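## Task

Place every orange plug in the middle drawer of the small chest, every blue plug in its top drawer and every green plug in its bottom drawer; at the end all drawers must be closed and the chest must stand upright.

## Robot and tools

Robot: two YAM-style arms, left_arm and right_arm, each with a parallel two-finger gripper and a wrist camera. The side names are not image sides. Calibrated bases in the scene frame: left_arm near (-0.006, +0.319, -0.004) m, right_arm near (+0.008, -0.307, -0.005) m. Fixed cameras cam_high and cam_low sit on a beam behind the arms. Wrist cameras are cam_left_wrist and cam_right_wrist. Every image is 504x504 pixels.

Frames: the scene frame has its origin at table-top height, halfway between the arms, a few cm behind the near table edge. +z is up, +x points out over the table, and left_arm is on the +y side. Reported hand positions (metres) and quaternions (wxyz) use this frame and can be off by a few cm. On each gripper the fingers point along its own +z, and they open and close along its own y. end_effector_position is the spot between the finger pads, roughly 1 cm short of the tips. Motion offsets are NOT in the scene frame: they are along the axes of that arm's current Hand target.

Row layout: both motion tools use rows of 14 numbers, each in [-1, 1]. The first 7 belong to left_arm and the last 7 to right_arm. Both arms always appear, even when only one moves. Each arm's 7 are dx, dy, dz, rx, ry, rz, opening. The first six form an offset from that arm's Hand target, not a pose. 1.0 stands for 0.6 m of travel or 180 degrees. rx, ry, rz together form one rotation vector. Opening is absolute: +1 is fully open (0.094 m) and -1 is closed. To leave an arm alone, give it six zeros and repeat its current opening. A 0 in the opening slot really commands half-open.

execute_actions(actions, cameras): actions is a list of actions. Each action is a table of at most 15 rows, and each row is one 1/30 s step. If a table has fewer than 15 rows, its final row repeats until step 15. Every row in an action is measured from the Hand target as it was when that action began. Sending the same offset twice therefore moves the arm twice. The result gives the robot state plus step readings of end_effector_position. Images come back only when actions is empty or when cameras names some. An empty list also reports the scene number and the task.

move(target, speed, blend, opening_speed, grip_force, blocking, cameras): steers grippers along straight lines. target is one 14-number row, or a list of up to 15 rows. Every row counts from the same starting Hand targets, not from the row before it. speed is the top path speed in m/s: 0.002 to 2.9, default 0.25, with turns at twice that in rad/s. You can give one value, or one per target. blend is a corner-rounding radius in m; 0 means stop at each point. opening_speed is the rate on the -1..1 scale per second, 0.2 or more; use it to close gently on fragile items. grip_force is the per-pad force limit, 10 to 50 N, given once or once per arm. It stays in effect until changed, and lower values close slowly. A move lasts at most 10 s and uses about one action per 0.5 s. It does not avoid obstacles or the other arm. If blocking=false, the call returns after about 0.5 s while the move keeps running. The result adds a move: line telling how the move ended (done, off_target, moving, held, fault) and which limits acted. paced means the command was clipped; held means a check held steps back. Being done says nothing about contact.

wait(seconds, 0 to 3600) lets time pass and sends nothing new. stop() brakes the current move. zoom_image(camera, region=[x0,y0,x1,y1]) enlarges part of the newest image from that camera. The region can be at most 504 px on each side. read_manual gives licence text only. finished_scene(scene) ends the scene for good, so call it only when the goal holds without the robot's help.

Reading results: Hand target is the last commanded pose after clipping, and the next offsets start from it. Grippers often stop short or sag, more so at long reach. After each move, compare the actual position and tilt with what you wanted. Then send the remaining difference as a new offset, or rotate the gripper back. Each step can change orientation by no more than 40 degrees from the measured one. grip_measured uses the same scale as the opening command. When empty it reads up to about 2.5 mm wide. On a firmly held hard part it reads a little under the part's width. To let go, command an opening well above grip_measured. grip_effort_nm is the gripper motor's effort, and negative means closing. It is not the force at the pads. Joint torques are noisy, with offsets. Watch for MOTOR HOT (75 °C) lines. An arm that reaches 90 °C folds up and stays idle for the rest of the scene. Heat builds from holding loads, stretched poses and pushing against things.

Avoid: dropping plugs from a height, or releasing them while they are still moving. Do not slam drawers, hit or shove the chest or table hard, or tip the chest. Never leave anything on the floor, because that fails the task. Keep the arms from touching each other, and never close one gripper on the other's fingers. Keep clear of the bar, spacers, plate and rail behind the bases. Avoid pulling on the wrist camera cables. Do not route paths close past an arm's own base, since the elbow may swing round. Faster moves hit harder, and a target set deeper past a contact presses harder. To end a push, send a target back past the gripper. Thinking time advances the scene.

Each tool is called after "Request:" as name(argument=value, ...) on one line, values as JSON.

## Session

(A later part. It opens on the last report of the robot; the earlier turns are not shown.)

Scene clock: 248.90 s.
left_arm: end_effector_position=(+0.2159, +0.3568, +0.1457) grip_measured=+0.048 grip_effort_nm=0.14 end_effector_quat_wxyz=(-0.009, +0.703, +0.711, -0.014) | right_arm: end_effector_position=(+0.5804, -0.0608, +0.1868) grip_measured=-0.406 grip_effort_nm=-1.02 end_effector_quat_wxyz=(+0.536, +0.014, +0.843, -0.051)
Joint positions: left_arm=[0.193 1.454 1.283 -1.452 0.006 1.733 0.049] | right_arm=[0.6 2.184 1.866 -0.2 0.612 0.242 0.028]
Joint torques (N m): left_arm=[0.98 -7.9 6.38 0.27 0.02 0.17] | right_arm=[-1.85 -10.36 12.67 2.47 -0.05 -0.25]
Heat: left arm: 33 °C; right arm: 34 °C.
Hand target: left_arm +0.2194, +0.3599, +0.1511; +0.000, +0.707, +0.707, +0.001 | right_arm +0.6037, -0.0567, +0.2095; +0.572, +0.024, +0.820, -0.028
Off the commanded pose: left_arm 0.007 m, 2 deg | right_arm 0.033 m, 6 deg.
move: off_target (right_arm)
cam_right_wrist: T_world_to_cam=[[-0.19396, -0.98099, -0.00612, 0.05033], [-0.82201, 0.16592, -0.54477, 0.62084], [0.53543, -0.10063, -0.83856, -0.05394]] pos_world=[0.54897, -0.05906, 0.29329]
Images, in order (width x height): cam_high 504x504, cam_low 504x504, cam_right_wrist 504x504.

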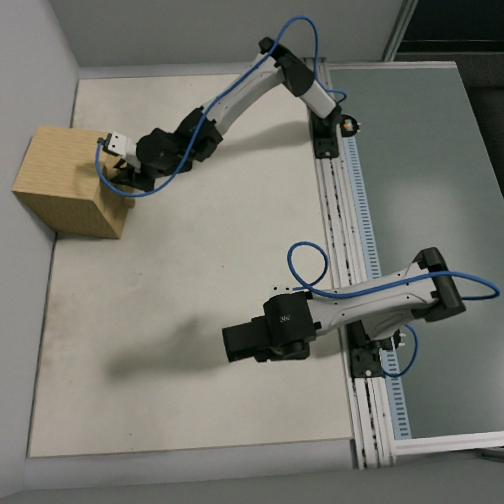

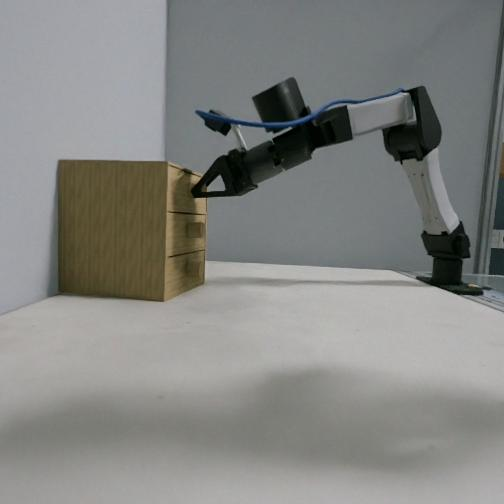

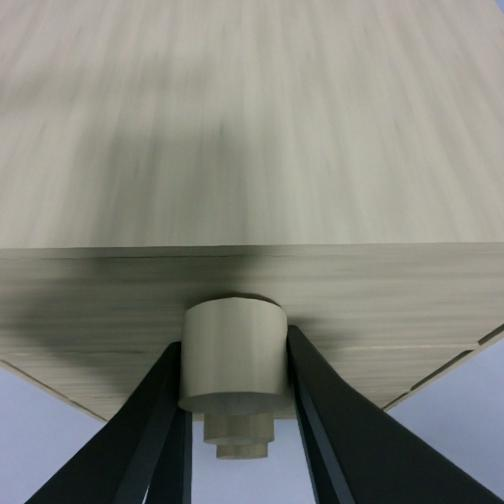

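Request:
move(target=[[0,0,0,0,0,0,0.05,0.018,0.0,-0.022,0,0,0,-0.65],[0,0,0,0,0,0,0.05,0.018,0.0,-0.022,0,0,0,0.5],[0,0,0,0,0,0,0.05,0.018,0.01,-0.2,0,0,0,0.5],[0,0,0,0,0,0,0.05,0.03,-0.05,-0.35,0,0,0,0.5]], speed=[0.08,0.1,0.15,0.3], blend=[0,0,0.02,0], cameras=["cam_low","cam_right_wrist","cam_high"])

Request:
zoom_image(camera="cam_low", region=[40, 140, 260, 320])

Scene clock: 252.97 s.
left_arm: end_effector_position=(+0.2159, +0.3568, +0.1457) grip_measured=+0.048 grip_effort_nm=0.14 end_effector_quat_wxyz=(-0.009, +0.703, +0.711, -0.014) | right_arm: end_effector_position=(+0.4038, -0.0669, +0.2528) grip_measured=+0.498 grip_effort_nm=0.10 end_effector_quat_wxyz=(+0.562, +0.013, +0.826, -0.034)
Joint positions: left_arm=[0.193 1.454 1.283 -1.452 0.006 1.733 0.049] | right_arm=[0.865 1.59 1.301 -0.258 0.834 0.382 0.07]
Joint torques (N m): left_arm=[1.28 -7.92 6.67 0.33 0.04 0.28] | right_arm=[0.13 -10.17 7.36 1.58 0.32 0.08]
Heat: left arm: 33 °C; right arm: 34 °C.
Hand target: left_arm +0.2194, +0.3599, +0.1511; +0.000, +0.707, +0.707, +0.001 | right_arm +0.3988, -0.0711, +0.2656; +0.572, +0.024, +0.820, -0.028
Off the commanded pose: left_arm 0.007 m, 2 deg | right_arm 0.014 m, 2 deg.
move: off_target (right_arm); target 2's new opening was sent with right_arm's hand 0.020 m and 4 deg from that target
cam_right_wrist: T_world_to_cam=[[-0.1726, -0.98413, -0.04127, 0.01049], [-0.7899, 0.16333, -0.59108, 0.51122], [0.58844, -0.06943, -0.80555, 0.06774]] pos_world=[0.36576, -0.06847, 0.35718]
Images, in order (width x height): cam_high 504x504, cam_low 504x504, cam_right_wrist 504x504.

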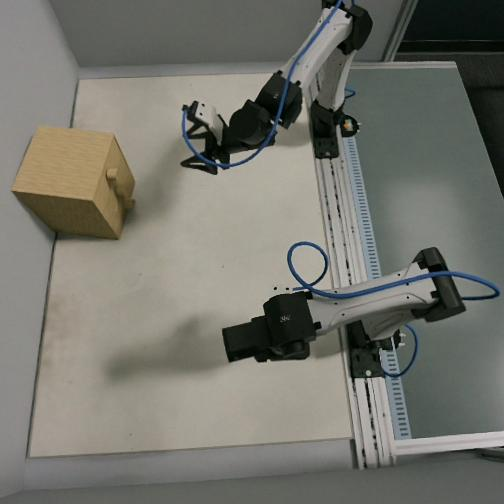

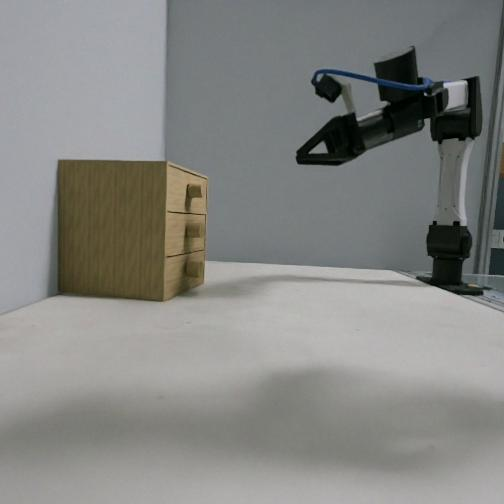

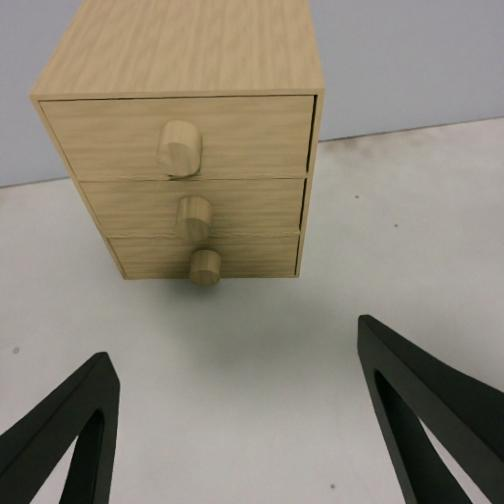

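Scaled by 2.291 from the camera's image (finer frame: 720x720).

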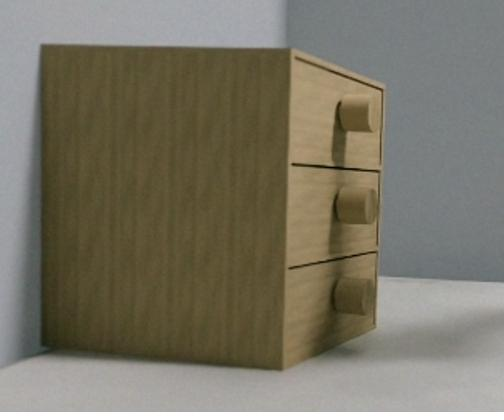

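All shut and upright.

Request:
finished_scene(scene=1)

The scene is finished: the task was done.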